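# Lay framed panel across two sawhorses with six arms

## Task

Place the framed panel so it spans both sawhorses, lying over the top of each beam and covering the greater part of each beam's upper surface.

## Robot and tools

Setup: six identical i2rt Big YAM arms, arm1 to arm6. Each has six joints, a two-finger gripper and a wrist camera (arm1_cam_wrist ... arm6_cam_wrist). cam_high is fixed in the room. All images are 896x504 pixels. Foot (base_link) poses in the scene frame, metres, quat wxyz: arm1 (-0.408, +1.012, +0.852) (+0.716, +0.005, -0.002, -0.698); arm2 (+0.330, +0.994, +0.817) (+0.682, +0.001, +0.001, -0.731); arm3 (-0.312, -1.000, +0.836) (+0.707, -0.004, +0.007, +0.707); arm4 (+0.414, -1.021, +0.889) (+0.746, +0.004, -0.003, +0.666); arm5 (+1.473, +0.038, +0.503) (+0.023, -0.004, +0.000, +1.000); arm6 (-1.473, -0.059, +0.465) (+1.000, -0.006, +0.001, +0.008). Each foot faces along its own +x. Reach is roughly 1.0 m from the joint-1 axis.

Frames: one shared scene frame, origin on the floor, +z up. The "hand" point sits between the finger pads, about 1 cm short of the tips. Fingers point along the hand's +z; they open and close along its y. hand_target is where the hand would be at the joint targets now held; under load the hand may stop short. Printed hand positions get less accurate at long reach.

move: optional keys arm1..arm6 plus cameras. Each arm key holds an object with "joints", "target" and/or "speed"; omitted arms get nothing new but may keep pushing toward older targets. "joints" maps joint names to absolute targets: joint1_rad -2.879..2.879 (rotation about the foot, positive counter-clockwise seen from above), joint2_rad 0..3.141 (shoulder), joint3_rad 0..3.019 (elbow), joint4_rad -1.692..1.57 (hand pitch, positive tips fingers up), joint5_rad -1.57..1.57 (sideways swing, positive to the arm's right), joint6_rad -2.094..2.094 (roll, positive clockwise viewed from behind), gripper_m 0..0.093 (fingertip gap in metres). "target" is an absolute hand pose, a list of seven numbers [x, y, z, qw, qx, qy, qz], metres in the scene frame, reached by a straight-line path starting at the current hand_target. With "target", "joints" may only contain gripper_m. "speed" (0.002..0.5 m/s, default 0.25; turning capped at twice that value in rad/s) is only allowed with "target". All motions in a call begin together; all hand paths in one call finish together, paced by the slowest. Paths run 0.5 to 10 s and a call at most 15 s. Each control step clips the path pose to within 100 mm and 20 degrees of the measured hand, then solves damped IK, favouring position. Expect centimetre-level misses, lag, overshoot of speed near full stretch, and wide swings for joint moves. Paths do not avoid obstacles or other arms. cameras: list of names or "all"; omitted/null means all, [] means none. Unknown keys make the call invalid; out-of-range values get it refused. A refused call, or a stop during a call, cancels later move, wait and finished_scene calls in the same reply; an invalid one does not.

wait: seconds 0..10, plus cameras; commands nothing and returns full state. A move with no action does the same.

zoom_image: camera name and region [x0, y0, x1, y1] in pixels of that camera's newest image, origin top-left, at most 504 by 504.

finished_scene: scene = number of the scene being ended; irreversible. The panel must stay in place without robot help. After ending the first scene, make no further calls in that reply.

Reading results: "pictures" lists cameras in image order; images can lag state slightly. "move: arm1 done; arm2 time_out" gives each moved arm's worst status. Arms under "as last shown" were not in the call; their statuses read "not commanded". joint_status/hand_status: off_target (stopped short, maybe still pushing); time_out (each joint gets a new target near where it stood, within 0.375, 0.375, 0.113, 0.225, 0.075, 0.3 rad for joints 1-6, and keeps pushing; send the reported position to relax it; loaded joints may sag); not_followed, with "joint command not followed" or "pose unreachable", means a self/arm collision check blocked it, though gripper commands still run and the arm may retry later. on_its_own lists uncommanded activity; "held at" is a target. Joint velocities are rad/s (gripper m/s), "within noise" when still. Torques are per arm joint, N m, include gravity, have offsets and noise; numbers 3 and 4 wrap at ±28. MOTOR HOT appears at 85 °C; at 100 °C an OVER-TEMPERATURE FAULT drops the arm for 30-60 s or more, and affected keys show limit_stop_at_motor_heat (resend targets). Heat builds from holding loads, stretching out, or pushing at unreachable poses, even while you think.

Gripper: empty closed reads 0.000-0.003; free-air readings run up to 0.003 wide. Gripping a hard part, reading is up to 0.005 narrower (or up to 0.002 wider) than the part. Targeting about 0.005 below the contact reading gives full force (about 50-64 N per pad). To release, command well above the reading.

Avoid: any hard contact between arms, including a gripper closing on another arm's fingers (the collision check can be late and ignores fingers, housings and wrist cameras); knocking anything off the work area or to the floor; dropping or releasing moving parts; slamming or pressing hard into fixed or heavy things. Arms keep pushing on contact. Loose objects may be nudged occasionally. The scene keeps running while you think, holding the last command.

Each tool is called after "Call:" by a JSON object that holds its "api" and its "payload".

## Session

Call:
{"api": "move", "payload": {"arm1": {"target":[-0.41,0.575,0.80,0,0,1,0],"joints":{"gripper_m":0.085},"speed":0.4}, "arm2": {"target":[0.35,0.595,0.80,0,1,0,0],"joints":{"gripper_m":0.085},"speed":0.4}, "arm3": {"target":[-0.33,-0.59,0.80,0,0,1,0],"joints":{"gripper_m":0.085},"speed":0.4}, "arm4": {"target":[0.41,-0.57,0.80,0,1,0,0],"joints":{"gripper_m":0.085},"speed":0.4}, "arm5": {"target":[1.16,0,0.72,0.153,-0.690,-0.690,0.153],"joints":{"gripper_m":0.09},"speed":0.4}, "arm6": {"target":[-1.16,0,0.72,-0.153,0.690,-0.690,0.153],"joints":{"gripper_m":0.09},"speed":0.4}}}

Scene clock: 4.17 s.
Joint torques (N m): arm1=[0.91 -12.22 7.97 0.95 0.11 -0.14] | arm2=[-1.67 -7.88 8.7 0.53 0.14 0.04] | arm3=[-1.38 -12.51 8.54 0.87 -0.08 -0.04] | arm4=[1.61 -11.93 8.23 -0.35 -0.03 -0.07] | arm5=[1.03 -2.78 11.51 1.66 0.06 -0.05] | arm6=[2.49 -2.67 8.54 1.74 0.15 -0.14]
Heat: arm1: hottest joint2_rad 33 °C; arm2: hottest joint1_rad 31 °C; arm3: hottest joint1_rad 29 °C; arm4: hottest joint3_rad 31 °C; arm5: hottest joint1_rad 32 °C; arm6: hottest joint2_rad 30 °C.
move: arm1 off_target; arm2 off_target; arm3 off_target; arm4 off_target; arm5 done; arm6 done
Joint velocities: within noise
arm1.joint_positions: joint1_rad=-0.032 joint2_rad=+1.793 joint3_rad=+0.948 joint4_rad=-0.744 joint5_rad=+0.008 joint6_rad=-1.564 gripper_m=+0.08507
arm1.joint_status: all done
arm1.hand: x=-0.4122 y=+0.5918 z=+0.8020 quat_wxyz=(-0.001, -0.007, -1.000, -0.011) (m; scene frame)
arm1.hand_target: x=-0.4100 y=+0.5755 z=+0.8004 quat_wxyz=(+0.000, +0.000, -1.000, +0.000) (m; scene frame)
arm1.hand_status: off_target (0.017 m and 1.5 deg from the pose sent, 0.629 m and 106.7 deg at the start)
arm2.joint_positions: joint1_rad=+0.125 joint2_rad=+1.651 joint3_rad=+0.853 joint4_rad=-0.798 joint5_rad=+0.001 joint6_rad=+1.612 gripper_m=+0.08512
arm2.joint_status: all done
arm2.hand: x=+0.3508 y=+0.6141 z=+0.7973 quat_wxyz=(+0.013, -1.000, -0.008, +0.001) (m; scene frame)
arm2.hand_target: x=+0.3499 y=+0.5956 z=+0.8004 quat_wxyz=(+0.000, -1.000, +0.000, +0.000) (m; scene frame)
arm2.hand_status: off_target (0.019 m and 1.8 deg from the pose sent, 0.636 m and 107.0 deg at the start)
arm3.joint_positions: joint1_rad=+0.063 joint2_rad=+1.702 joint3_rad=+0.869 joint4_rad=-0.754 joint5_rad=+0.009 joint6_rad=+1.607 gripper_m=+0.08509
arm3.joint_status: all done
arm3.hand: x=-0.3342 y=-0.6095 z=+0.7962 quat_wxyz=(-0.002, +0.013, -1.000, +0.016) (m; scene frame)
arm3.hand_target: x=-0.3298 y=-0.5904 z=+0.8006 quat_wxyz=(+0.000, +0.000, -1.000, +0.000) (m; scene frame)
arm3.hand_status: off_target (0.020 m and 2.4 deg from the pose sent, 0.644 m and 73.9 deg at the start)
arm4.joint_positions: joint1_rad=+0.118 joint2_rad=+1.931 joint3_rad=+0.977 joint4_rad=-0.651 joint5_rad=-0.001 joint6_rad=-1.551 gripper_m=+0.08506
arm4.joint_status: all done
arm4.hand: x=+0.4117 y=-0.5888 z=+0.7944 quat_wxyz=(+0.012, +1.000, -0.007, -0.001) (m; scene frame)
arm4.hand_target: x=+0.4098 y=-0.5705 z=+0.8004 quat_wxyz=(+0.000, +1.000, +0.000, +0.000) (m; scene frame)
arm4.hand_status: off_target (0.020 m and 1.7 deg from the pose sent, 0.733 m and 143.2 deg at the start)
arm5.joint_positions: joint1_rad=+0.200 joint2_rad=+0.850 joint3_rad=+0.824 joint4_rad=-1.098 joint5_rad=+0.066 joint6_rad=-1.413 gripper_m=+0.09012
arm5.joint_status: all done
arm5.hand: x=+1.1613 y=+0.0018 z=+0.7267 quat_wxyz=(-0.153, +0.697, +0.683, -0.157) (m; scene frame)
arm5.hand_target: x=+1.1601 y=+0.0000 z=+0.7201 quat_wxyz=(-0.153, +0.690, +0.690, -0.153) (m; scene frame)
arm5.hand_status: done (0.007 m and 1.2 deg from the pose sent, 0.327 m and 119.0 deg at the start)
arm6.joint_positions: joint1_rad=+0.202 joint2_rad=+0.869 joint3_rad=+0.920 joint4_rad=-1.198 joint5_rad=+0.084 joint6_rad=-1.350 gripper_m=+0.09008
arm6.joint_status: all done
arm6.hand: x=-1.1647 y=-0.0031 z=+0.7214 quat_wxyz=(-0.151, +0.685, -0.697, +0.150) (m; scene frame)
arm6.hand_target: x=-1.1601 y=+0.0000 z=+0.7201 quat_wxyz=(-0.153, +0.690, -0.690, +0.153) (m; scene frame)
arm6.hand_status: done (0.006 m and 1.0 deg from the pose sent, 0.299 m and 69.6 deg at the start)
pictures: arm1_cam_wrist, arm2_cam_wrist, arm3_cam_wrist, arm4_cam_wrist, arm5_cam_wrist, arm6_cam_wrist, cam_high

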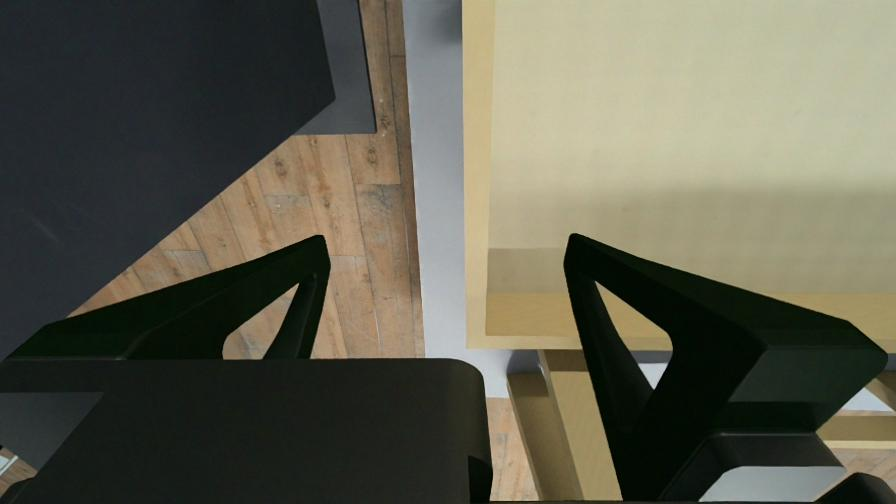

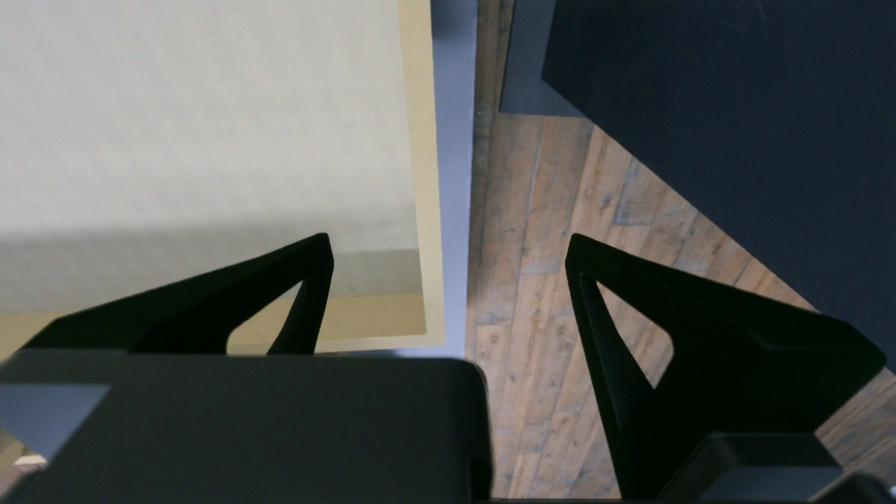

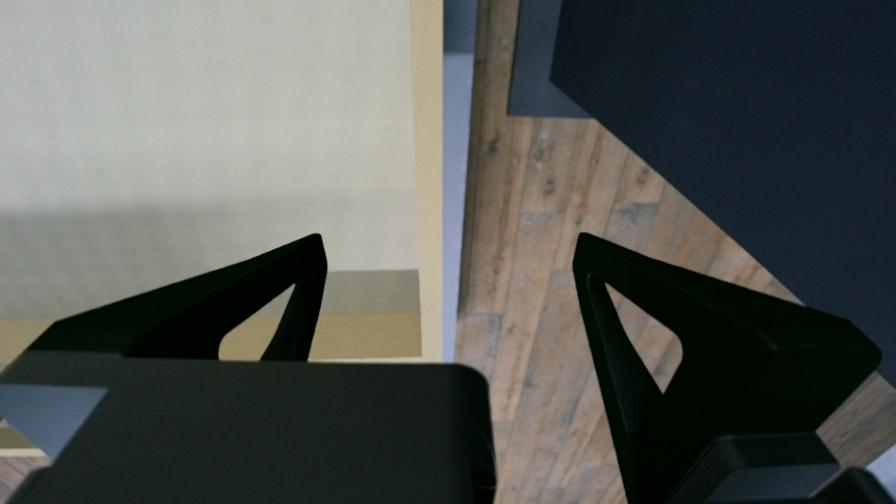

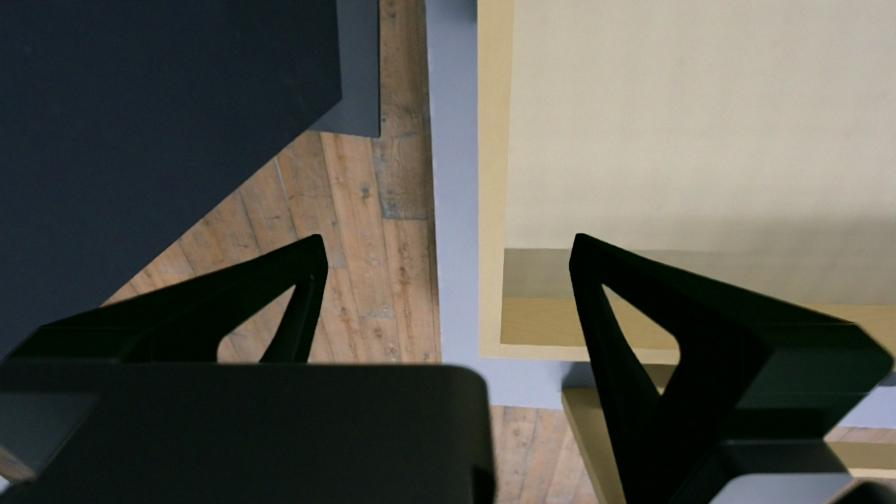

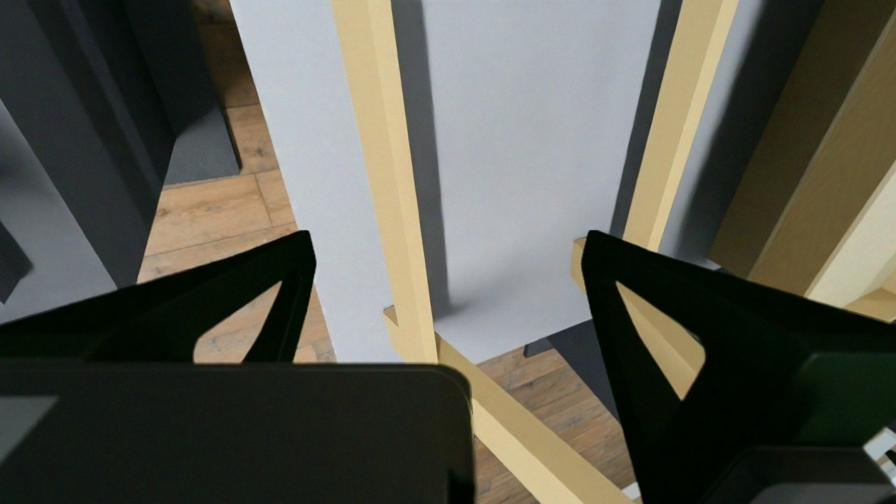

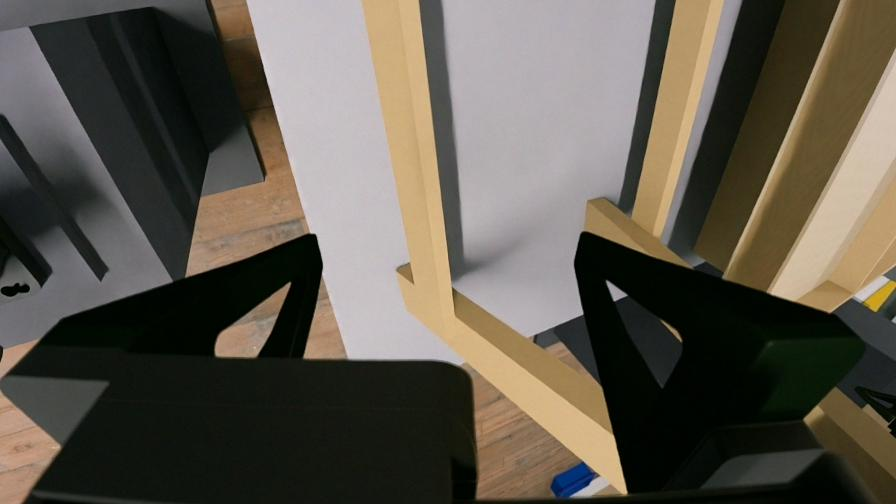

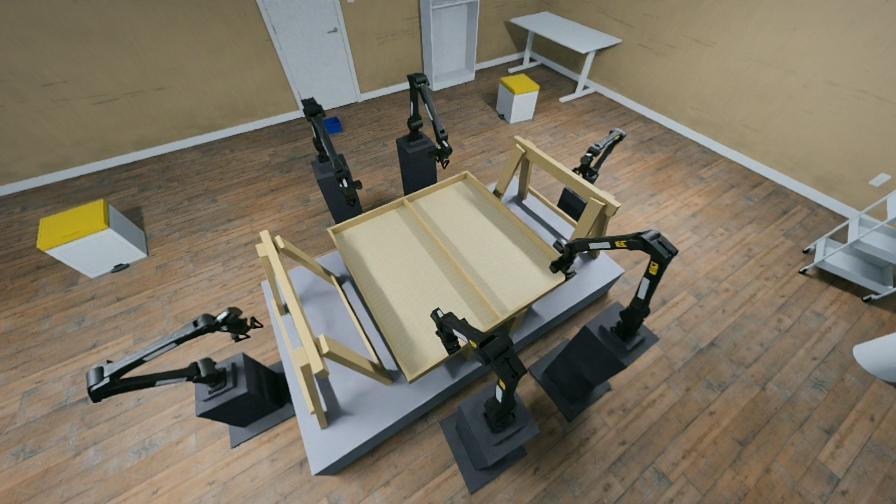

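Call:
{"api": "move", "payload": {"arm1": {"target":[-0.412,0.569,0.66,0,-0.0215,0.9997,0]}, "arm2": {"target":[0.351,0.601,0.66,0,0.9997,0.0215,0]}, "arm3": {"target":[-0.334,-0.599,0.66,0,-0.0215,0.9997,0]}, "arm4": {"target":[0.412,-0.549,0.66,0,0.9997,0.0215,0]}, "arm5": {"target":[1.15,-0.08,0.565,0.153,-0.690,-0.690,0.153]}, "arm6": {"target":[-1.132,0,0.565,-0.153,0.690,-0.690,0.153]}}}

Scene clock: 7.73 s.
Joint torques (N m): arm1=[0.32 -14.1 4.77 0.95 0.1 -0.15] | arm2=[-1.32 -9.47 4.05 0.65 0.14 -0.09] | arm3=[-0.79 -14.51 4.08 0.95 -0.07 -0.23] | arm4=[1.2 -13.8 5.31 0.25 -0.04 -0.08] | arm5=[1.03 -4.84 10.1 1.65 0.16 0.21] | arm6=[1.32 -4.37 8.01 1.76 -0.05 -0.14]
Heat: arm1: hottest joint2_rad 33 °C; arm2: hottest joint1_rad 31 °C; arm3: hottest joint2_rad 30 °C; arm4: hottest joint3_rad 31 °C; arm5: hottest joint1_rad 32 °C; arm6: hottest joint2_rad 30 °C.
move: arm1 off_target; arm2 done; arm3 done; arm4 off_target; arm5 done; arm6 done
Joint velocities: within noise
arm1.joint_positions: joint1_rad=-0.032 joint2_rad=+2.138 joint3_rad=+0.985 joint4_rad=-0.423 joint5_rad=+0.008 joint6_rad=-1.615 gripper_m=+0.08507
arm1.joint_status: not commanded
arm1.hand: x=-0.4110 y=+0.5769 z=+0.6670 quat_wxyz=(-0.001, +0.018, -1.000, -0.005) (m; scene frame)
arm1.hand_target: x=-0.4121 y=+0.5693 z=+0.6602 quat_wxyz=(+0.000, +0.021, -1.000, +0.000) (m; scene frame)
arm1.hand_status: off_target (0.011 m and 0.7 deg from the pose sent, 0.144 m and 3.5 deg at the start)
arm2.joint_positions: joint1_rad=+0.125 joint2_rad=+1.992 joint3_rad=+0.832 joint4_rad=-0.406 joint5_rad=+0.001 joint6_rad=+1.592 gripper_m=+0.08511
arm2.joint_status: not commanded
arm2.hand: x=+0.3514 y=+0.6023 z=+0.6662 quat_wxyz=(-0.001, -1.000, -0.018, +0.001) (m; scene frame)
arm2.hand_target: x=+0.3510 y=+0.6012 z=+0.6600 quat_wxyz=(+0.000, -1.000, -0.021, +0.000) (m; scene frame)
arm2.hand_status: done (0.006 m and 0.5 deg from the pose sent, 0.138 m and 2.2 deg at the start)
arm3.joint_positions: joint1_rad=+0.063 joint2_rad=+2.048 joint3_rad=+0.854 joint4_rad=-0.373 joint5_rad=+0.009 joint6_rad=+1.596 gripper_m=+0.08509
arm3.joint_status: not commanded
arm3.hand: x=-0.3353 y=-0.6054 z=+0.6622 quat_wxyz=(-0.002, +0.019, -1.000, +0.006) (m; scene frame)
arm3.hand_target: x=-0.3339 y=-0.5992 z=+0.6601 quat_wxyz=(+0.000, +0.021, -1.000, +0.000) (m; scene frame)
arm3.hand_status: done (0.007 m and 0.8 deg from the pose sent, 0.137 m and 2.1 deg at the start)
arm4.joint_positions: joint1_rad=+0.118 joint2_rad=+2.292 joint3_rad=+1.098 joint4_rad=-0.412 joint5_rad=-0.001 joint6_rad=-1.600 gripper_m=+0.08506
arm4.joint_status: not commanded
arm4.hand: x=+0.4115 y=-0.5644 z=+0.6600 quat_wxyz=(+0.013, +1.000, +0.017, -0.001) (m; scene frame)
arm4.hand_target: x=+0.4119 y=-0.5491 z=+0.6605 quat_wxyz=(+0.000, +1.000, +0.022, +0.000) (m; scene frame)
arm4.hand_status: off_target (0.015 m and 1.6 deg from the pose sent, 0.140 m and 3.6 deg at the start)
arm5.joint_positions: joint1_rad=+0.485 joint2_rad=+1.131 joint3_rad=+0.559 joint4_rad=-0.585 joint5_rad=+0.183 joint6_rad=-1.178 gripper_m=+0.09012
arm5.joint_status: not commanded
arm5.hand: x=+1.1495 y=-0.0782 z=+0.5710 quat_wxyz=(-0.155, +0.687, +0.692, -0.155) (m; scene frame)
arm5.hand_target: x=+1.1502 y=-0.0799 z=+0.5651 quat_wxyz=(-0.153, +0.690, +0.690, -0.153) (m; scene frame)
arm5.hand_status: done (0.006 m and 0.5 deg from the pose sent, 0.182 m and 1.2 deg at the start)
arm6.joint_positions: joint1_rad=+0.201 joint2_rad=+1.056 joint3_rad=+0.610 joint4_rad=-0.698 joint5_rad=+0.081 joint6_rad=-1.366 gripper_m=+0.09008
arm6.joint_status: not commanded
arm6.hand: x=-1.1367 y=+0.0015 z=+0.5668 quat_wxyz=(-0.151, +0.690, -0.691, +0.151) (m; scene frame)
arm6.hand_target: x=-1.1322 y=+0.0000 z=+0.5651 quat_wxyz=(-0.153, +0.690, -0.690, +0.153) (m; scene frame)
arm6.hand_status: done (0.005 m and 0.3 deg from the pose sent, 0.160 m and 1.0 deg at the start)
pictures: arm1_cam_wrist, arm2_cam_wrist, arm3_cam_wrist, arm4_cam_wrist, arm5_cam_wrist, arm6_cam_wrist, cam_high

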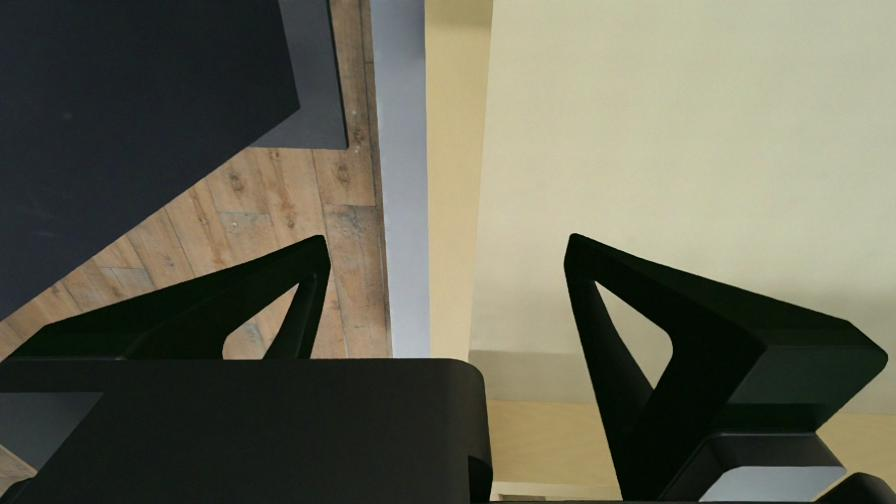

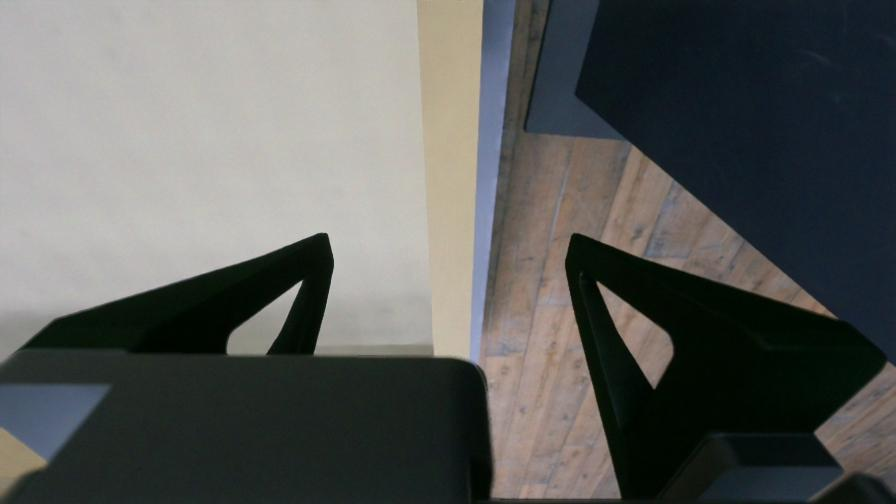

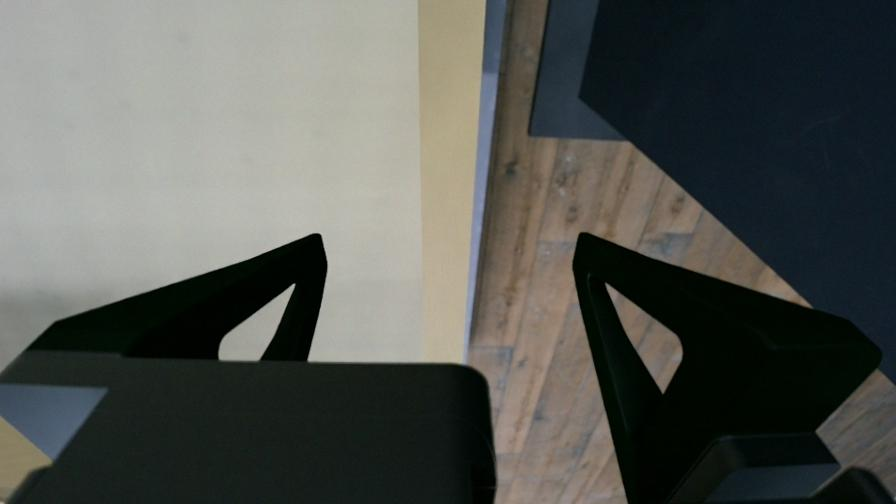

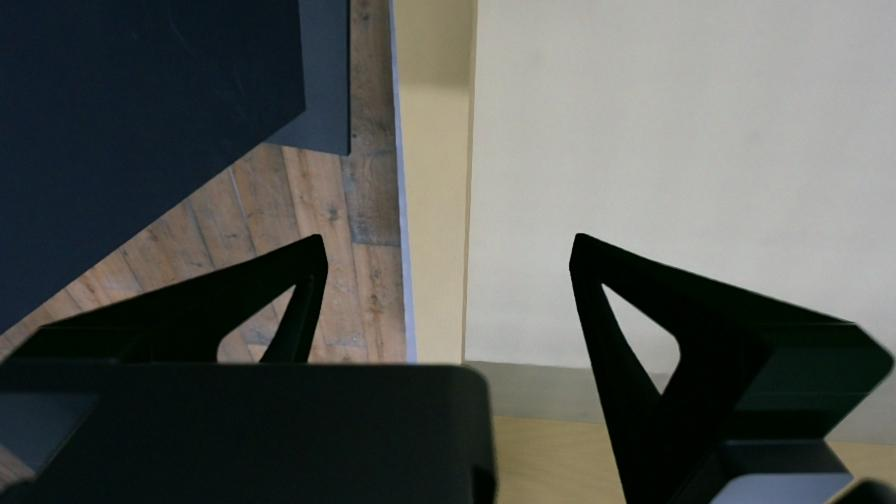

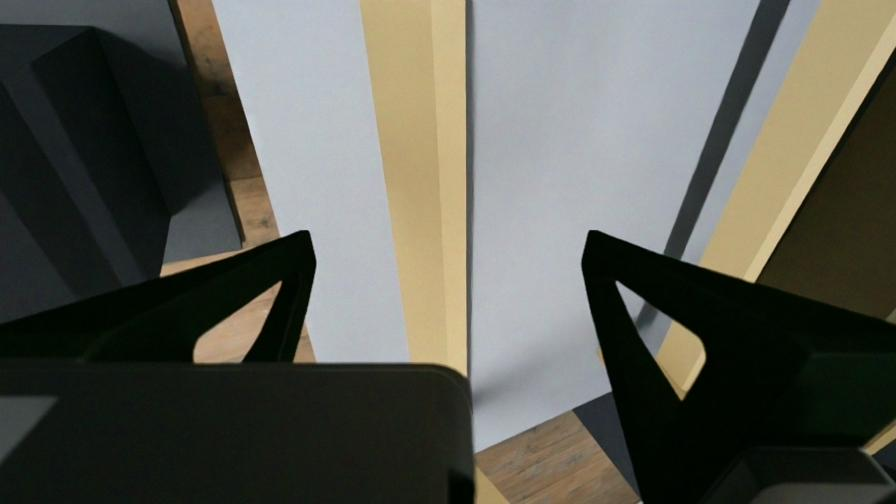

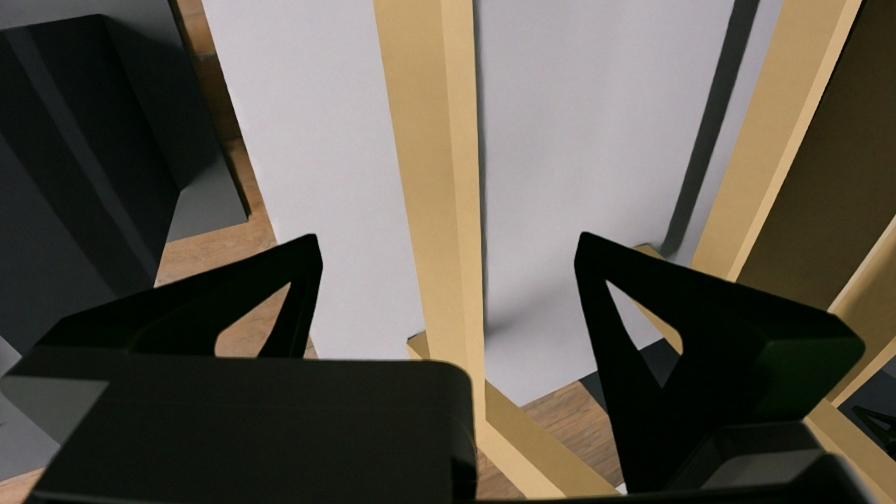

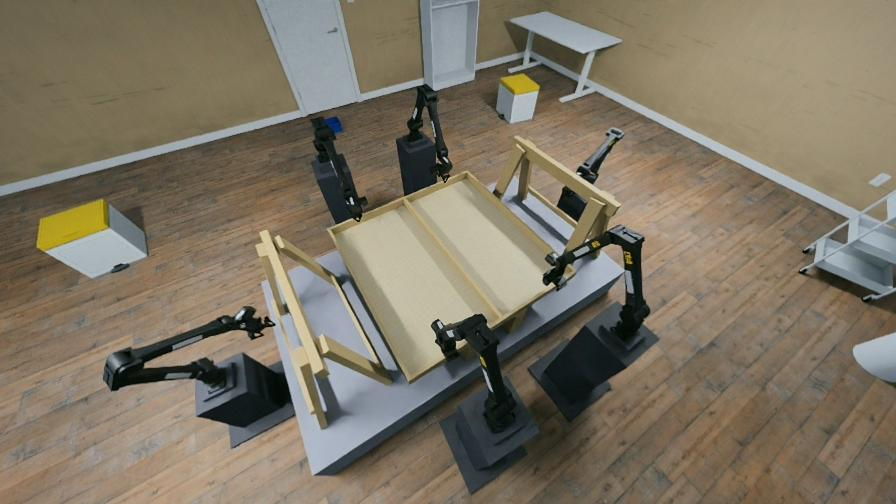

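Call:
{"api": "move", "payload": {"arm1": {"target":[-0.412,0.569,0.61,0,-0.0215,0.9997,0]}, "arm2": {"target":[0.351,0.601,0.61,0,0.9997,0.0215,0]}, "arm3": {"target":[-0.334,-0.599,0.61,0,-0.0215,0.9997,0]}, "arm4": {"target":[0.412,-0.549,0.615,0,0.9997,0.0215,0]}, "arm5": {"target":[1.113,-0.08,0.465,0.153,-0.690,-0.690,0.153]}, "arm6": {"target":[-1.093,0,0.465,-0.153,0.690,-0.690,0.153]}, "cameras": ["arm5_cam_wrist","arm6_cam_wrist"]}}

Call:
{"api": "move", "payload": {"arm1": {"joints":{"gripper_m":0.01}}, "arm2": {"joints":{"gripper_m":0.01}}, "arm3": {"joints":{"gripper_m":0.01}}, "arm4": {"joints":{"gripper_m":0.01}}, "arm5": {"joints":{"gripper_m":0.03}}, "arm6": {"joints":{"gripper_m":0.03}}, "cameras": ["arm5_cam_wrist","arm6_cam_wrist"]}}

Scene clock: 9.63 s.
Joint torques (N m): arm1=[0.21 -14.56 3.82 0.96 0.09 -0.15] | arm2=[-1.32 -9.93 3.89 0.57 0.15 -0.1] | arm3=[-0.85 -14.92 3.63 0.91 -0.07 -0.23] | arm4=[1.14 -14.33 4.36 0.24 -0.05 -0.07] | arm5=[-0.03 -7.82 8.12 1.58 -0.1 -0.02] | arm6=[1.2 -7.47 6.95 1.73 -0.05 -0.15]
Heat: arm1: hottest joint2_rad 33 °C; arm2: hottest joint3_rad 31 °C; arm3: hottest joint2_rad 30 °C; arm4: hottest joint3_rad 31 °C; arm5: hottest joint1_rad 32 °C; arm6: hottest joint2_rad 30 °C.
move: arm1 done; arm2 done; arm3 done; arm4 off_target; arm5 done; arm6 done
Joint velocities: within noise
arm1.joint_positions: joint1_rad=-0.032 joint2_rad=+2.267 joint3_rad=+1.025 joint4_rad=-0.329 joint5_rad=+0.008 joint6_rad=-1.616 gripper_m=+0.08507
arm1.joint_status: not commanded
arm1.hand: x=-0.4106 y=+0.5736 z=+0.6185 quat_wxyz=(-0.001, +0.019, -1.000, -0.003) (m; scene frame)
arm1.hand_target: x=-0.4121 y=+0.5692 z=+0.6102 quat_wxyz=(+0.000, +0.021, -1.000, +0.000) (m; scene frame)
arm1.hand_status: done (0.010 m and 0.4 deg from the pose sent, 0.057 m and 0.7 deg at the start)
arm2.joint_positions: joint1_rad=+0.125 joint2_rad=+2.135 joint3_rad=+0.847 joint4_rad=-0.288 joint5_rad=+0.001 joint6_rad=+1.592 gripper_m=+0.08511
arm2.joint_status: not commanded
arm2.hand: x=+0.3511 y=+0.6078 z=+0.6154 quat_wxyz=(+0.003, -1.000, -0.018, +0.001) (m; scene frame)
arm2.hand_target: x=+0.3509 y=+0.6013 z=+0.6101 quat_wxyz=(+0.000, -1.000, -0.021, +0.000) (m; scene frame)
arm2.hand_status: done (0.009 m and 0.6 deg from the pose sent, 0.056 m and 0.5 deg at the start)
arm3.joint_positions: joint1_rad=+0.063 joint2_rad=+2.188 joint3_rad=+0.881 joint4_rad=-0.263 joint5_rad=+0.009 joint6_rad=+1.595 gripper_m=+0.08509
arm3.joint_status: not commanded
arm3.hand: x=-0.3355 y=-0.6076 z=+0.6130 quat_wxyz=(-0.002, +0.019, -1.000, +0.007) (m; scene frame)
arm3.hand_target: x=-0.3339 y=-0.5992 z=+0.6102 quat_wxyz=(+0.000, +0.021, -1.000, +0.000) (m; scene frame)
arm3.hand_status: done (0.009 m and 0.9 deg from the pose sent, 0.053 m and 0.7 deg at the start)
arm4.joint_positions: joint1_rad=+0.118 joint2_rad=+2.406 joint3_rad=+1.144 joint4_rad=-0.342 joint5_rad=-0.001 joint6_rad=-1.600 gripper_m=+0.08505
arm4.joint_status: not commanded
arm4.hand: x=+0.4115 y=-0.5623 z=+0.6155 quat_wxyz=(+0.012, +1.000, +0.017, -0.001) (m; scene frame)
arm4.hand_target: x=+0.4119 y=-0.5491 z=+0.6154 quat_wxyz=(+0.000, +1.000, +0.022, +0.000) (m; scene frame)
arm4.hand_status: off_target (0.013 m and 1.4 deg from the pose sent, 0.048 m and 1.6 deg at the start)
arm5.joint_positions: joint1_rad=+0.446 joint2_rad=+1.507 joint3_rad=+0.515 joint4_rad=-0.169 joint5_rad=+0.168 joint6_rad=-1.200 gripper_m=+0.09012
arm5.joint_status: not commanded
arm5.hand: x=+1.1190 y=-0.0799 z=+0.4677 quat_wxyz=(-0.152, +0.693, +0.688, -0.152) (m; scene frame)
arm5.hand_target: x=+1.1133 y=-0.0799 z=+0.4650 quat_wxyz=(-0.153, +0.690, +0.690, -0.153) (m; scene frame)
arm5.hand_status: done (0.007 m and 0.4 deg from the pose sent, 0.112 m and 0.5 deg at the start)
arm6.joint_positions: joint1_rad=+0.178 joint2_rad=+1.400 joint3_rad=+0.546 joint4_rad=-0.298 joint5_rad=+0.071 joint6_rad=-1.387 gripper_m=+0.09008
arm6.joint_status: not commanded
arm6.hand: x=-1.1019 y=+0.0011 z=+0.4645 quat_wxyz=(-0.148, +0.691, -0.692, +0.149) (m; scene frame)
arm6.hand_target: x=-1.0932 y=+0.0000 z=+0.4652 quat_wxyz=(-0.153, +0.690, -0.690, +0.153) (m; scene frame)
arm6.hand_status: done (0.009 m and 0.8 deg from the pose sent, 0.111 m and 0.3 deg at the start)
pictures: arm5_cam_wrist, arm6_cam_wrist

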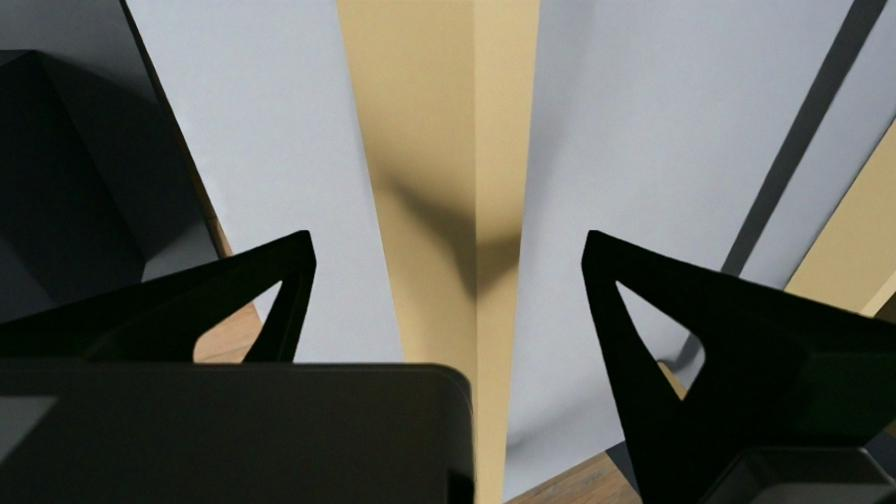

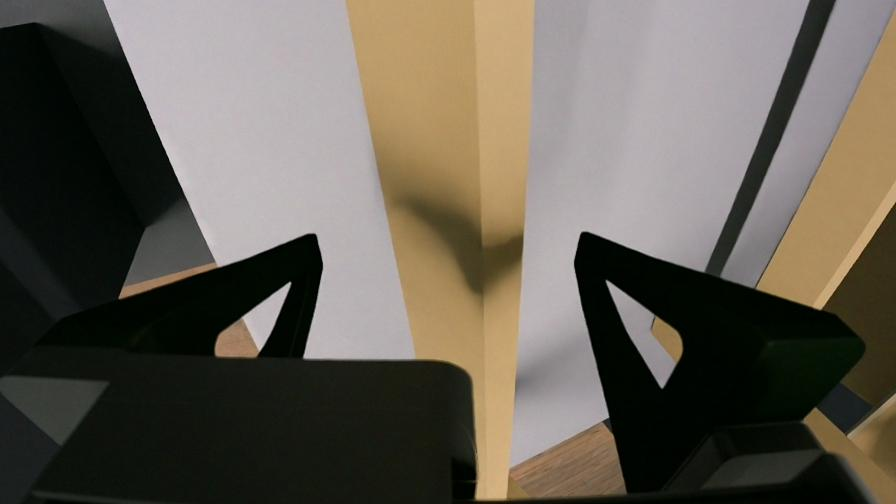

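Scene clock: 10.50 s.
Joint torques (N m): arm1=[0.21 -14.51 3.9 0.96 0.09 -0.21] | arm2=[-1.32 -10.11 3.62 0.42 0.15 -0.04] | arm3=[-0.91 -14.97 3.51 0.77 0.02 -0.3] | arm4=[1.14 -14.45 4.6 0.49 -0.05 -0.07] | arm5=[0.32 -7.94 8.03 0.9 -0.15 -0.02] | arm6=[1.38 -7.53 6.97 0.83 -0.06 -0.14]
Heat: arm1: hottest joint2_rad 33 °C; arm2: hottest joint3_rad 31 °C; arm3: hottest joint2_rad 30 °C; arm4: hottest joint3_rad 31 °C; arm5: hottest joint1_rad 32 °C; arm6: hottest joint2_rad 30 °C.
move: arm1 off_target; arm2 off_target; arm3 off_target; arm4 off_target; arm5 done; arm6 done
Joint velocities: within noise
arm1.joint_positions: joint1_rad=-0.032 joint2_rad=+2.267 joint3_rad=+1.023 joint4_rad=-0.330 joint5_rad=+0.008 joint6_rad=-1.610 gripper_m=+0.01744
arm1.joint_status: gripper_m off_target (ended at +0.01747, target +0.01000)
arm1.hand: x=-0.4105 y=+0.5744 z=+0.6183 quat_wxyz=(-0.001, +0.016, -1.000, -0.003) (m; scene frame)
arm1.hand_target: x=-0.4120 y=+0.5692 z=+0.6102 quat_wxyz=(+0.000, +0.021, -1.000, +0.000) (m; scene frame)
arm1.hand_status: not commanded
arm2.joint_positions: joint1_rad=+0.125 joint2_rad=+2.135 joint3_rad=+0.851 joint4_rad=-0.283 joint5_rad=+0.001 joint6_rad=+1.585 gripper_m=+0.01774
arm2.joint_status: gripper_m off_target (ended at +0.01777, target +0.01000)
arm2.hand: x=+0.3513 y=+0.6039 z=+0.6158 quat_wxyz=(-0.001, -1.000, -0.021, +0.001) (m; scene frame)
arm2.hand_target: x=+0.3509 y=+0.6013 z=+0.6101 quat_wxyz=(+0.000, -1.000, -0.021, +0.000) (m; scene frame)
arm2.hand_status: not commanded
arm3.joint_positions: joint1_rad=+0.063 joint2_rad=+2.188 joint3_rad=+0.883 joint4_rad=-0.259 joint5_rad=+0.007 joint6_rad=+1.603 gripper_m=+0.01785
arm3.joint_status: gripper_m off_target (ended at +0.01788, target +0.01000)
arm3.hand: x=-0.3360 y=-0.6056 z=+0.6130 quat_wxyz=(-0.001, +0.015, -1.000, +0.004) (m; scene frame)
arm3.hand_target: x=-0.3339 y=-0.5992 z=+0.6101 quat_wxyz=(+0.000, +0.021, -1.000, +0.000) (m; scene frame)
arm3.hand_status: not commanded
arm4.joint_positions: joint1_rad=+0.118 joint2_rad=+2.409 joint3_rad=+1.140 joint4_rad=-0.349 joint5_rad=+0.000 joint6_rad=-1.600 gripper_m=+0.02028
arm4.joint_status: gripper_m off_target (ended at +0.02031, target +0.01000)
arm4.hand: x=+0.4116 y=-0.5676 z=+0.6139 quat_wxyz=(+0.019, +1.000, +0.017, -0.001) (m; scene frame)
arm4.hand_target: x=+0.4119 y=-0.5493 z=+0.6153 quat_wxyz=(+0.000, +1.000, +0.022, +0.000) (m; scene frame)
arm4.hand_status: not commanded
arm5.joint_positions: joint1_rad=+0.442 joint2_rad=+1.507 joint3_rad=+0.517 joint4_rad=-0.147 joint5_rad=+0.169 joint6_rad=-1.201 gripper_m=+0.03017
arm5.joint_status: all done
arm5.hand: x=+1.1129 y=-0.0804 z=+0.4705 quat_wxyz=(-0.157, +0.693, +0.685, -0.162) (m; scene frame)
arm5.hand_target: x=+1.1132 y=-0.0799 z=+0.4650 quat_wxyz=(-0.153, +0.690, +0.690, -0.153) (m; scene frame)
arm5.hand_status: not commanded
arm6.joint_positions: joint1_rad=+0.177 joint2_rad=+1.400 joint3_rad=+0.547 joint4_rad=-0.274 joint5_rad=+0.072 joint6_rad=-1.388 gripper_m=+0.03013
arm6.joint_status: all done
arm6.hand: x=-1.0964 y=+0.0016 z=+0.4671 quat_wxyz=(-0.157, +0.689, -0.691, +0.156) (m; scene frame)
arm6.hand_target: x=-1.0932 y=-0.0001 z=+0.4652 quat_wxyz=(-0.153, +0.690, -0.690, +0.153) (m; scene frame)
arm6.hand_status: not commanded
pictures: arm5_cam_wrist, arm6_cam_wrist

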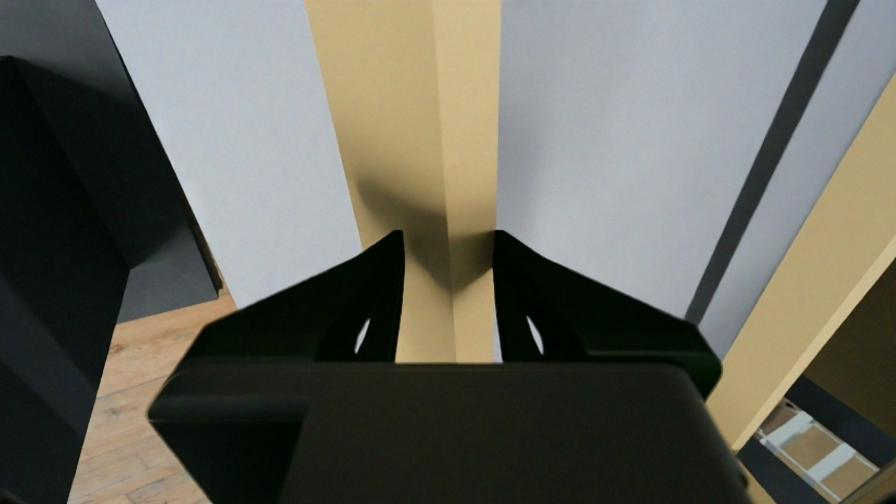

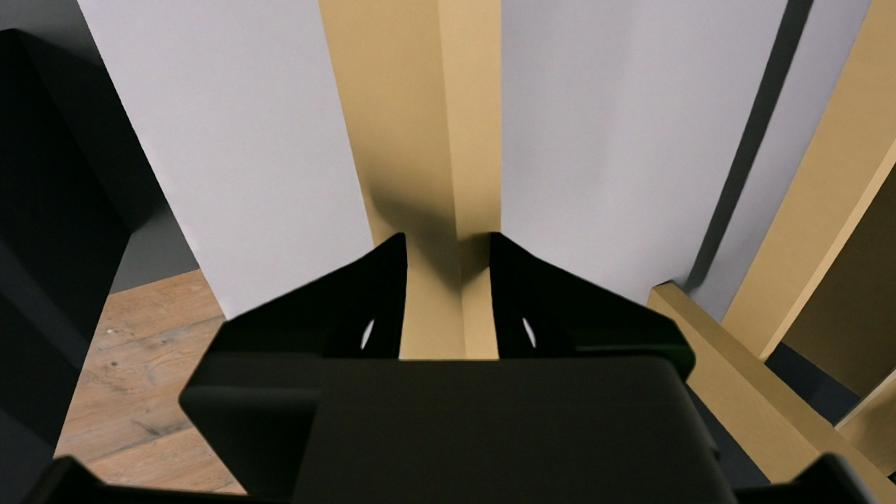

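Call:
{"api": "move", "payload": {"arm1": {"target":[-0.412,0.569,0.70,0,-0.0215,0.9997,0],"speed":0.08}, "arm2": {"target":[0.351,0.601,0.70,0,0.9997,0.0215,0],"speed":0.08}, "arm3": {"target":[-0.334,-0.599,0.70,0,-0.0215,0.9997,0],"speed":0.08}, "arm4": {"target":[0.412,-0.553,0.70,0,0.9997,0.0215,0],"speed":0.08}, "cameras": []}}

Call:
{"api": "move", "payload": {"arm1": {"target":[-0.412,0.572,1.13,0,-0.0215,0.9997,0],"speed":0.14}, "arm2": {"target":[0.351,0.603,1.13,0,0.9997,0.0215,0],"speed":0.14}, "arm3": {"target":[-0.334,-0.601,1.13,0,-0.0215,0.9997,0],"speed":0.14}, "arm4": {"target":[0.412,-0.56,1.13,0,0.9997,0.0215,0],"speed":0.14}, "cameras": ["cam_high"]}}

Scene clock: 12.73 s.
Joint torques (N m): arm1=[0.5 -22.36 3.06 -1.85 0.03 -0.19] | arm2=[-1.26 -18.9 2.96 -2.56 0.05 0] | arm3=[-0.73 -23.71 2.26 -2.28 -0.01 -0.28] | arm4=[1.32 -21.3 2.66 -2.21 -0.11 -0.05] | arm5=[0.38 -7.88 8.03 0.9 -0.15 -0.02] | arm6=[1.32 -7.59 6.97 0.83 -0.06 -0.14]
Heat: arm1: hottest joint2_rad 33 °C; arm2: hottest joint3_rad 31 °C; arm3: hottest joint2_rad 30 °C; arm4: hottest joint3_rad 31 °C; arm5: hottest joint1_rad 32 °C; arm6: hottest joint2_rad 30 °C.
move: arm1 off_target; arm2 off_target; arm3 off_target; arm4 off_target
Joint velocities: within noise
arm1.joint_positions: joint1_rad=-0.033 joint2_rad=+2.152 joint3_rad=+0.991 joint4_rad=-0.426 joint5_rad=+0.010 joint6_rad=-1.610 gripper_m=+0.01744
arm1.joint_status: not commanded
arm1.hand: x=-0.4117 y=+0.5788 z=+0.6618 quat_wxyz=(+0.000, +0.015, -1.000, -0.010) (m; scene frame)
arm1.hand_target: x=-0.4121 y=+0.5693 z=+0.6971 quat_wxyz=(+0.000, +0.021, -1.000, +0.001) (m; scene frame)
arm1.hand_status: off_target (0.039 m and 1.4 deg from the pose sent, 0.082 m and 0.7 deg at the start)
arm2.joint_positions: joint1_rad=+0.125 joint2_rad=+2.016 joint3_rad=+0.836 joint4_rad=-0.412 joint5_rad=+0.004 joint6_rad=+1.581 gripper_m=+0.01776
arm2.joint_status: not commanded
arm2.hand: x=+0.3506 y=+0.6082 z=+0.6579 quat_wxyz=(+0.011, -1.000, -0.023, +0.003) (m; scene frame)
arm2.hand_target: x=+0.3509 y=+0.6014 z=+0.6954 quat_wxyz=(-0.001, -1.000, -0.021, +0.000) (m; scene frame)
arm2.hand_status: off_target (0.043 m and 1.3 deg from the pose sent, 0.084 m and 0.2 deg at the start)
arm3.joint_positions: joint1_rad=+0.062 joint2_rad=+2.058 joint3_rad=+0.863 joint4_rad=-0.379 joint5_rad=+0.008 joint6_rad=+1.603 gripper_m=+0.01785
arm3.joint_status: not commanded
arm3.hand: x=-0.3355 y=-0.6046 z=+0.6598 quat_wxyz=(-0.001, +0.015, -1.000, +0.009) (m; scene frame)
arm3.hand_target: x=-0.3340 y=-0.5993 z=+0.6956 quat_wxyz=(+0.000, +0.021, -1.000, -0.001) (m; scene frame)
arm3.hand_status: off_target (0.041 m and 1.3 deg from the pose sent, 0.087 m and 0.9 deg at the start)
arm4.joint_positions: joint1_rad=+0.116 joint2_rad=+2.289 joint3_rad=+1.091 joint4_rad=-0.408 joint5_rad=+0.001 joint6_rad=-1.602 gripper_m=+0.01982
arm4.joint_status: not commanded
arm4.hand: x=+0.4127 y=-0.5663 z=+0.6603 quat_wxyz=(+0.013, +1.000, +0.017, +0.000) (m; scene frame)
arm4.hand_target: x=+0.4121 y=-0.5534 z=+0.6971 quat_wxyz=(+0.000, +1.000, +0.021, +0.000) (m; scene frame)
arm4.hand_status: off_target (0.042 m and 1.6 deg from the pose sent, 0.087 m and 2.2 deg at the start)
arm5, arm6: as last shown
arm5.joint_positions: joint1_rad=+0.442 joint2_rad=+1.507 joint3_rad=+0.517 joint4_rad=-0.147 joint5_rad=+0.169 joint6_rad=-1.201 gripper_m=+0.03015
arm6.joint_positions: joint1_rad=+0.177 joint2_rad=+1.400 joint3_rad=+0.547 joint4_rad=-0.274 joint5_rad=+0.072 joint6_rad=-1.388 gripper_m=+0.03011
pictures: none
No camera images: "cameras" was empty.

Scene clock: 17.00 s.
Joint torques (N m): arm1=[1.2 -18.96 17.52 -2.69 0.08 -0.1] | arm2=[-0.85 -14.62 18.76 -3.47 -0.2 0.07] | arm3=[-0.26 -18.73 18.09 -3.47 0.06 -0.19] | arm4=[1.61 -16.73 18.88 -3.7 -0.28 0.01] | arm5=[0.38 -7.88 8.03 0.9 -0.15 -0.02] | arm6=[1.32 -7.59 6.98 0.83 -0.06 -0.13]
Heat: arm1: hottest joint2_rad 33 °C; arm2: hottest joint3_rad 32 °C; arm3: hottest joint2_rad 30 °C; arm4: hottest joint3_rad 31 °C; arm5: hottest joint1_rad 32 °C; arm6: hottest joint2_rad 30 °C.
move: arm1 off_target; arm2 off_target; arm3 off_target; arm4 off_target
Joint velocities: within noise
arm1.joint_positions: joint1_rad=-0.033 joint2_rad=+1.535 joint3_rad=+1.361 joint4_rad=-1.508 joint5_rad=+0.008 joint6_rad=-1.612 gripper_m=+0.01923
arm1.joint_status: not commanded
arm1.hand: x=-0.4152 y=+0.5868 z=+1.0495 quat_wxyz=(-0.002, +0.017, -0.998, -0.058) (m; scene frame)
arm1.hand_target: x=-0.4122 y=+0.5787 z=+1.1257 quat_wxyz=(+0.000, +0.022, -1.000, +0.002) (m; scene frame)
arm1.hand_status: off_target (0.082 m and 6.6 deg from the pose sent, 0.468 m and 1.4 deg at the start; pose on its path clipped on 31 of 128 steps)
arm2.joint_positions: joint1_rad=+0.119 joint2_rad=+1.421 joint3_rad=+1.310 joint4_rad=-1.579 joint5_rad=+0.010 joint6_rad=+1.573 gripper_m=+0.01950
arm2.joint_status: not commanded
arm2.hand: x=+0.3471 y=+0.6112 z=+1.0425 quat_wxyz=(+0.061, -0.998, -0.024, +0.007) (m; scene frame)
arm2.hand_target: x=+0.3502 y=+0.6104 z=+1.1233 quat_wxyz=(-0.002, -1.000, -0.022, +0.000) (m; scene frame)
arm2.hand_status: off_target (0.088 m and 7.0 deg from the pose sent, 0.472 m and 1.3 deg at the start; pose on its path clipped on 40 of 128 steps)
arm3.joint_positions: joint1_rad=+0.062 joint2_rad=+1.424 joint3_rad=+1.300 joint4_rad=-1.530 joint5_rad=+0.006 joint6_rad=+1.600 gripper_m=+0.01867
arm3.joint_status: not commanded
arm3.hand: x=-0.3332 y=-0.6048 z=+1.0508 quat_wxyz=(-0.002, +0.017, -0.999, +0.049) (m; scene frame)
arm3.hand_target: x=-0.3336 y=-0.6062 z=+1.1243 quat_wxyz=(+0.000, +0.021, -1.000, -0.002) (m; scene frame)
arm3.hand_status: off_target (0.079 m and 5.6 deg from the pose sent, 0.470 m and 1.3 deg at the start; pose on its path clipped on 22 of 128 steps)
arm4.joint_positions: joint1_rad=+0.114 joint2_rad=+1.599 joint3_rad=+1.333 joint4_rad=-1.410 joint5_rad=+0.005 joint6_rad=-1.608 gripper_m=+0.02175
arm4.joint_status: not commanded
arm4.hand: x=+0.4149 y=-0.5797 z=+1.0528 quat_wxyz=(+0.048, +0.999, +0.019, +0.001) (m; scene frame)
arm4.hand_target: x=+0.4122 y=-0.5663 z=+1.1265 quat_wxyz=(-0.003, +1.000, +0.022, +0.000) (m; scene frame)
arm4.hand_status: off_target (0.080 m and 5.5 deg from the pose sent, 0.470 m and 1.6 deg at the start; pose on its path clipped on 21 of 128 steps)
arm5, arm6: as last shown
pictures: cam_high

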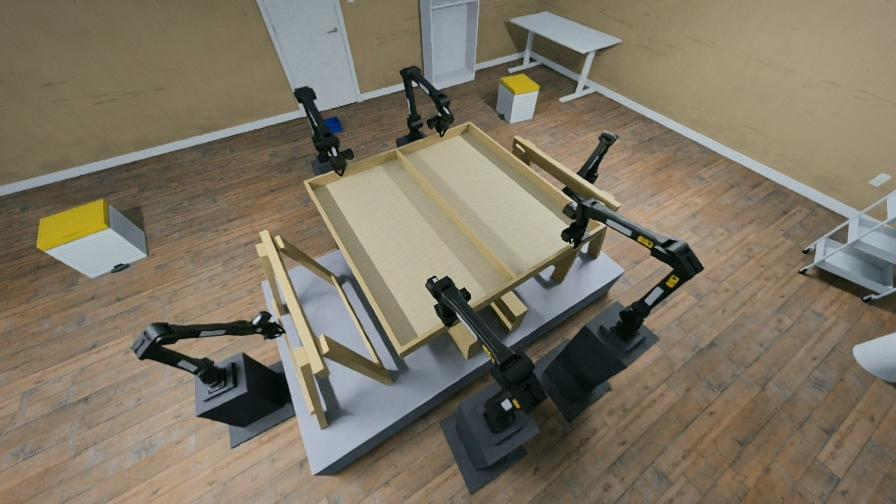

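Call:
{"api": "move", "payload": {"arm1": {"joints":{"joint2_rad":1.33,"joint3_rad":1.57,"joint4_rad":-1.68}}, "arm2": {"joints":{"joint2_rad":1.19,"joint3_rad":1.5,"joint4_rad":-1.685}}, "arm3": {"joints":{"joint2_rad":1.21,"joint3_rad":1.5,"joint4_rad":-1.685}}, "arm4": {"joints":{"joint2_rad":1.4,"joint3_rad":1.545,"joint4_rad":-1.6}}, "arm5": {"joints":{"joint1_rad":0.30,"joint2_rad":1.85,"joint3_rad":1.12,"joint4_rad":-0.38,"joint5_rad":0.12,"joint6_rad":-1.32}}, "arm6": {"target":[-0.93,0,0.463,-0.153,0.690,-0.690,0.153],"speed":0.1}, "cameras": ["cam_high","arm5_cam_wrist"]}}

Scene clock: 20.10 s.
Joint torques (N m): arm1=[1.03 -21.01 16.27 -2.92 0.09 -0.09] | arm2=[-0.85 -15.74 16.01 -2.29 -0.17 0.08] | arm3=[-0.26 -20.25 15.99 -2.41 0.05 -0.21] | arm4=[1.67 -18.55 18.25 -3.41 -0.23 0.05] | arm5=[-0.26 -17.96 16.35 4.63 1.27 -0.25] | arm6=[0.97 -9.05 13.71 2.85 -0.03 0.05]
Heat: arm1: hottest joint2_rad 33 °C; arm2: hottest joint3_rad 33 °C; arm3: hottest joint2_rad 30 °C; arm4: hottest joint3_rad 33 °C; arm5: hottest joint1_rad 32 °C; arm6: hottest joint2_rad 30 °C.
move: arm1 time_out; arm2 time_out; arm3 time_out; arm4 time_out; arm5 time_out; arm6 off_target
Joint velocities: within noise
arm1.joint_positions: joint1_rad=-0.032 joint2_rad=+1.442 joint3_rad=+1.468 joint4_rad=-1.590 joint5_rad=+0.008 joint6_rad=-1.612 gripper_m=+0.01757
arm1.joint_status: joint3_rad time_out (moved +0.107 of +0.209); joint4_rad time_out (moved -0.082 of -0.172); the others done
arm1.on_its_own: joint3_rad reads +1.468 and still pushes toward +1.570 since a time_out; joint4_rad reads -1.590 and still pushes toward -1.680 since a time_out
arm1.hand: x=-0.4152 y=+0.5874 z=+1.1275 quat_wxyz=(-0.001, +0.017, -1.000, +0.001) (m; scene frame)
arm1.hand_target: x=-0.4131 y=+0.6101 z=+1.2102 quat_wxyz=(+0.001, +0.021, -0.998, +0.063) (m; scene frame)
arm1.hand_status: not commanded
arm2.joint_positions: joint1_rad=+0.118 joint2_rad=+1.302 joint3_rad=+1.402 joint4_rad=-1.605 joint5_rad=+0.009 joint6_rad=+1.571 gripper_m=+0.01808
arm2.joint_status: joint3_rad time_out (moved +0.092 of +0.190); joint4_rad time_out (moved -0.026 of -0.106); the others done
joint sent to its limit — arm2.joint4_rad, lower limit.
arm2.on_its_own: joint3_rad reads +1.402 and still pushes toward +1.500 since a time_out; joint4_rad reads -1.605 and still pushes toward -1.676 since a time_out
arm2.hand: x=+0.3471 y=+0.6106 z=+1.1206 quat_wxyz=(-0.032, -0.999, -0.025, +0.004) (m; scene frame)
arm2.hand_target: x=+0.3488 y=+0.6354 z=+1.1972 quat_wxyz=(-0.101, -0.995, -0.022, -0.003) (m; scene frame)
arm2.hand_status: not commanded
arm3.joint_positions: joint1_rad=+0.062 joint2_rad=+1.322 joint3_rad=+1.411 joint4_rad=-1.602 joint5_rad=+0.006 joint6_rad=+1.600 gripper_m=+0.01809
arm3.joint_status: joint4_rad time_out (moved -0.072 of -0.155); the others done
joint sent to its limit — arm3.joint4_rad, lower limit.
arm3.on_its_own: joint4_rad reads -1.602 and still pushes toward -1.677 since a time_out
arm3.hand: x=-0.3326 y=-0.6066 z=+1.1304 quat_wxyz=(+0.001, +0.016, -1.000, -0.021) (m; scene frame)
arm3.hand_target: x=-0.3314 y=-0.6316 z=+1.2044 quat_wxyz=(+0.003, +0.021, -0.996, -0.084) (m; scene frame)
arm3.hand_status: not commanded
arm4.joint_positions: joint1_rad=+0.112 joint2_rad=+1.496 joint3_rad=+1.429 joint4_rad=-1.516 joint5_rad=+0.004 joint6_rad=-1.609 gripper_m=+0.01928
arm4.joint_status: joint3_rad time_out (moved +0.096 of +0.212); joint4_rad time_out (moved -0.106 of -0.190); the others done
arm4.on_its_own: joint3_rad reads +1.429 and still pushes toward +1.542 since a time_out; joint4_rad reads -1.516 and still pushes toward -1.600 since a time_out
arm4.hand: x=+0.4155 y=-0.5840 z=+1.1327 quat_wxyz=(+0.001, +1.000, +0.019, +0.001) (m; scene frame)
arm4.hand_target: x=+0.4125 y=-0.5937 z=+1.2155 quat_wxyz=(-0.061, +0.998, +0.021, +0.001) (m; scene frame)
arm4.hand_status: not commanded
arm5.joint_positions: joint1_rad=+0.311 joint2_rad=+1.862 joint3_rad=+1.029 joint4_rad=-0.488 joint5_rad=+0.092 joint6_rad=-1.284 gripper_m=+0.03132
arm5.joint_status: joint3_rad time_out (moved +0.512 of +0.603); joint4_rad time_out (moved -0.341 of -0.233); joint6_rad time_out (moved -0.083 of -0.119); the others done
arm5.on_its_own: joint3_rad reads +1.029 and still pushes toward +1.120 since a time_out; joint4_rad reads -0.488 and still pushes toward -0.380 since a time_out; joint6_rad reads -1.284 and still pushes toward -1.320 since a time_out
arm5.hand: x=+0.9738 y=-0.0807 z=+0.4499 quat_wxyz=(-0.097, +0.713, +0.689, -0.083) (m; scene frame)
arm5.hand_target: x=+0.9007 y=-0.0885 z=+0.4981 quat_wxyz=(-0.163, +0.697, +0.679, -0.164) (m; scene frame)
arm5.hand_status: not commanded
arm6.joint_positions: joint1_rad=+0.117 joint2_rad=+1.694 joint3_rad=+0.906 joint4_rad=-0.424 joint5_rad=+0.043 joint6_rad=-1.466 gripper_m=+0.03011
arm6.joint_status: not commanded
arm6.hand: x=-0.9845 y=-0.0014 z=+0.4584 quat_wxyz=(-0.123, +0.704, -0.687, +0.130) (m; scene frame)
arm6.hand_target: x=-0.9354 y=-0.0010 z=+0.4665 quat_wxyz=(-0.153, +0.690, -0.690, +0.153) (m; scene frame)
arm6.hand_status: off_target (0.055 m and 4.7 deg from the pose sent, 0.166 m and 0.6 deg at the start)
pictures: arm5_cam_wrist, cam_high

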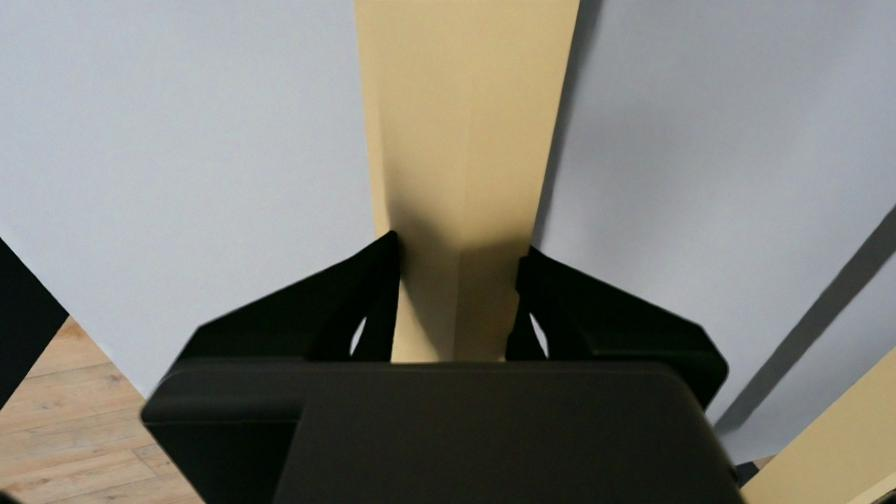

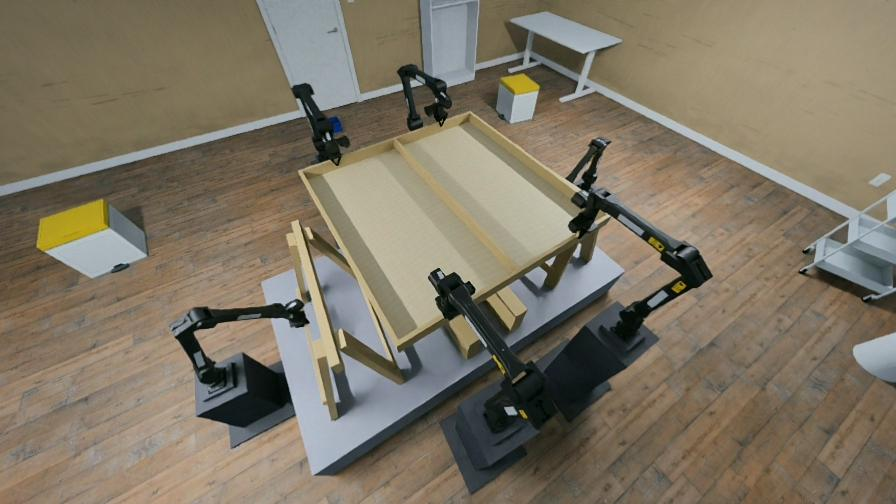

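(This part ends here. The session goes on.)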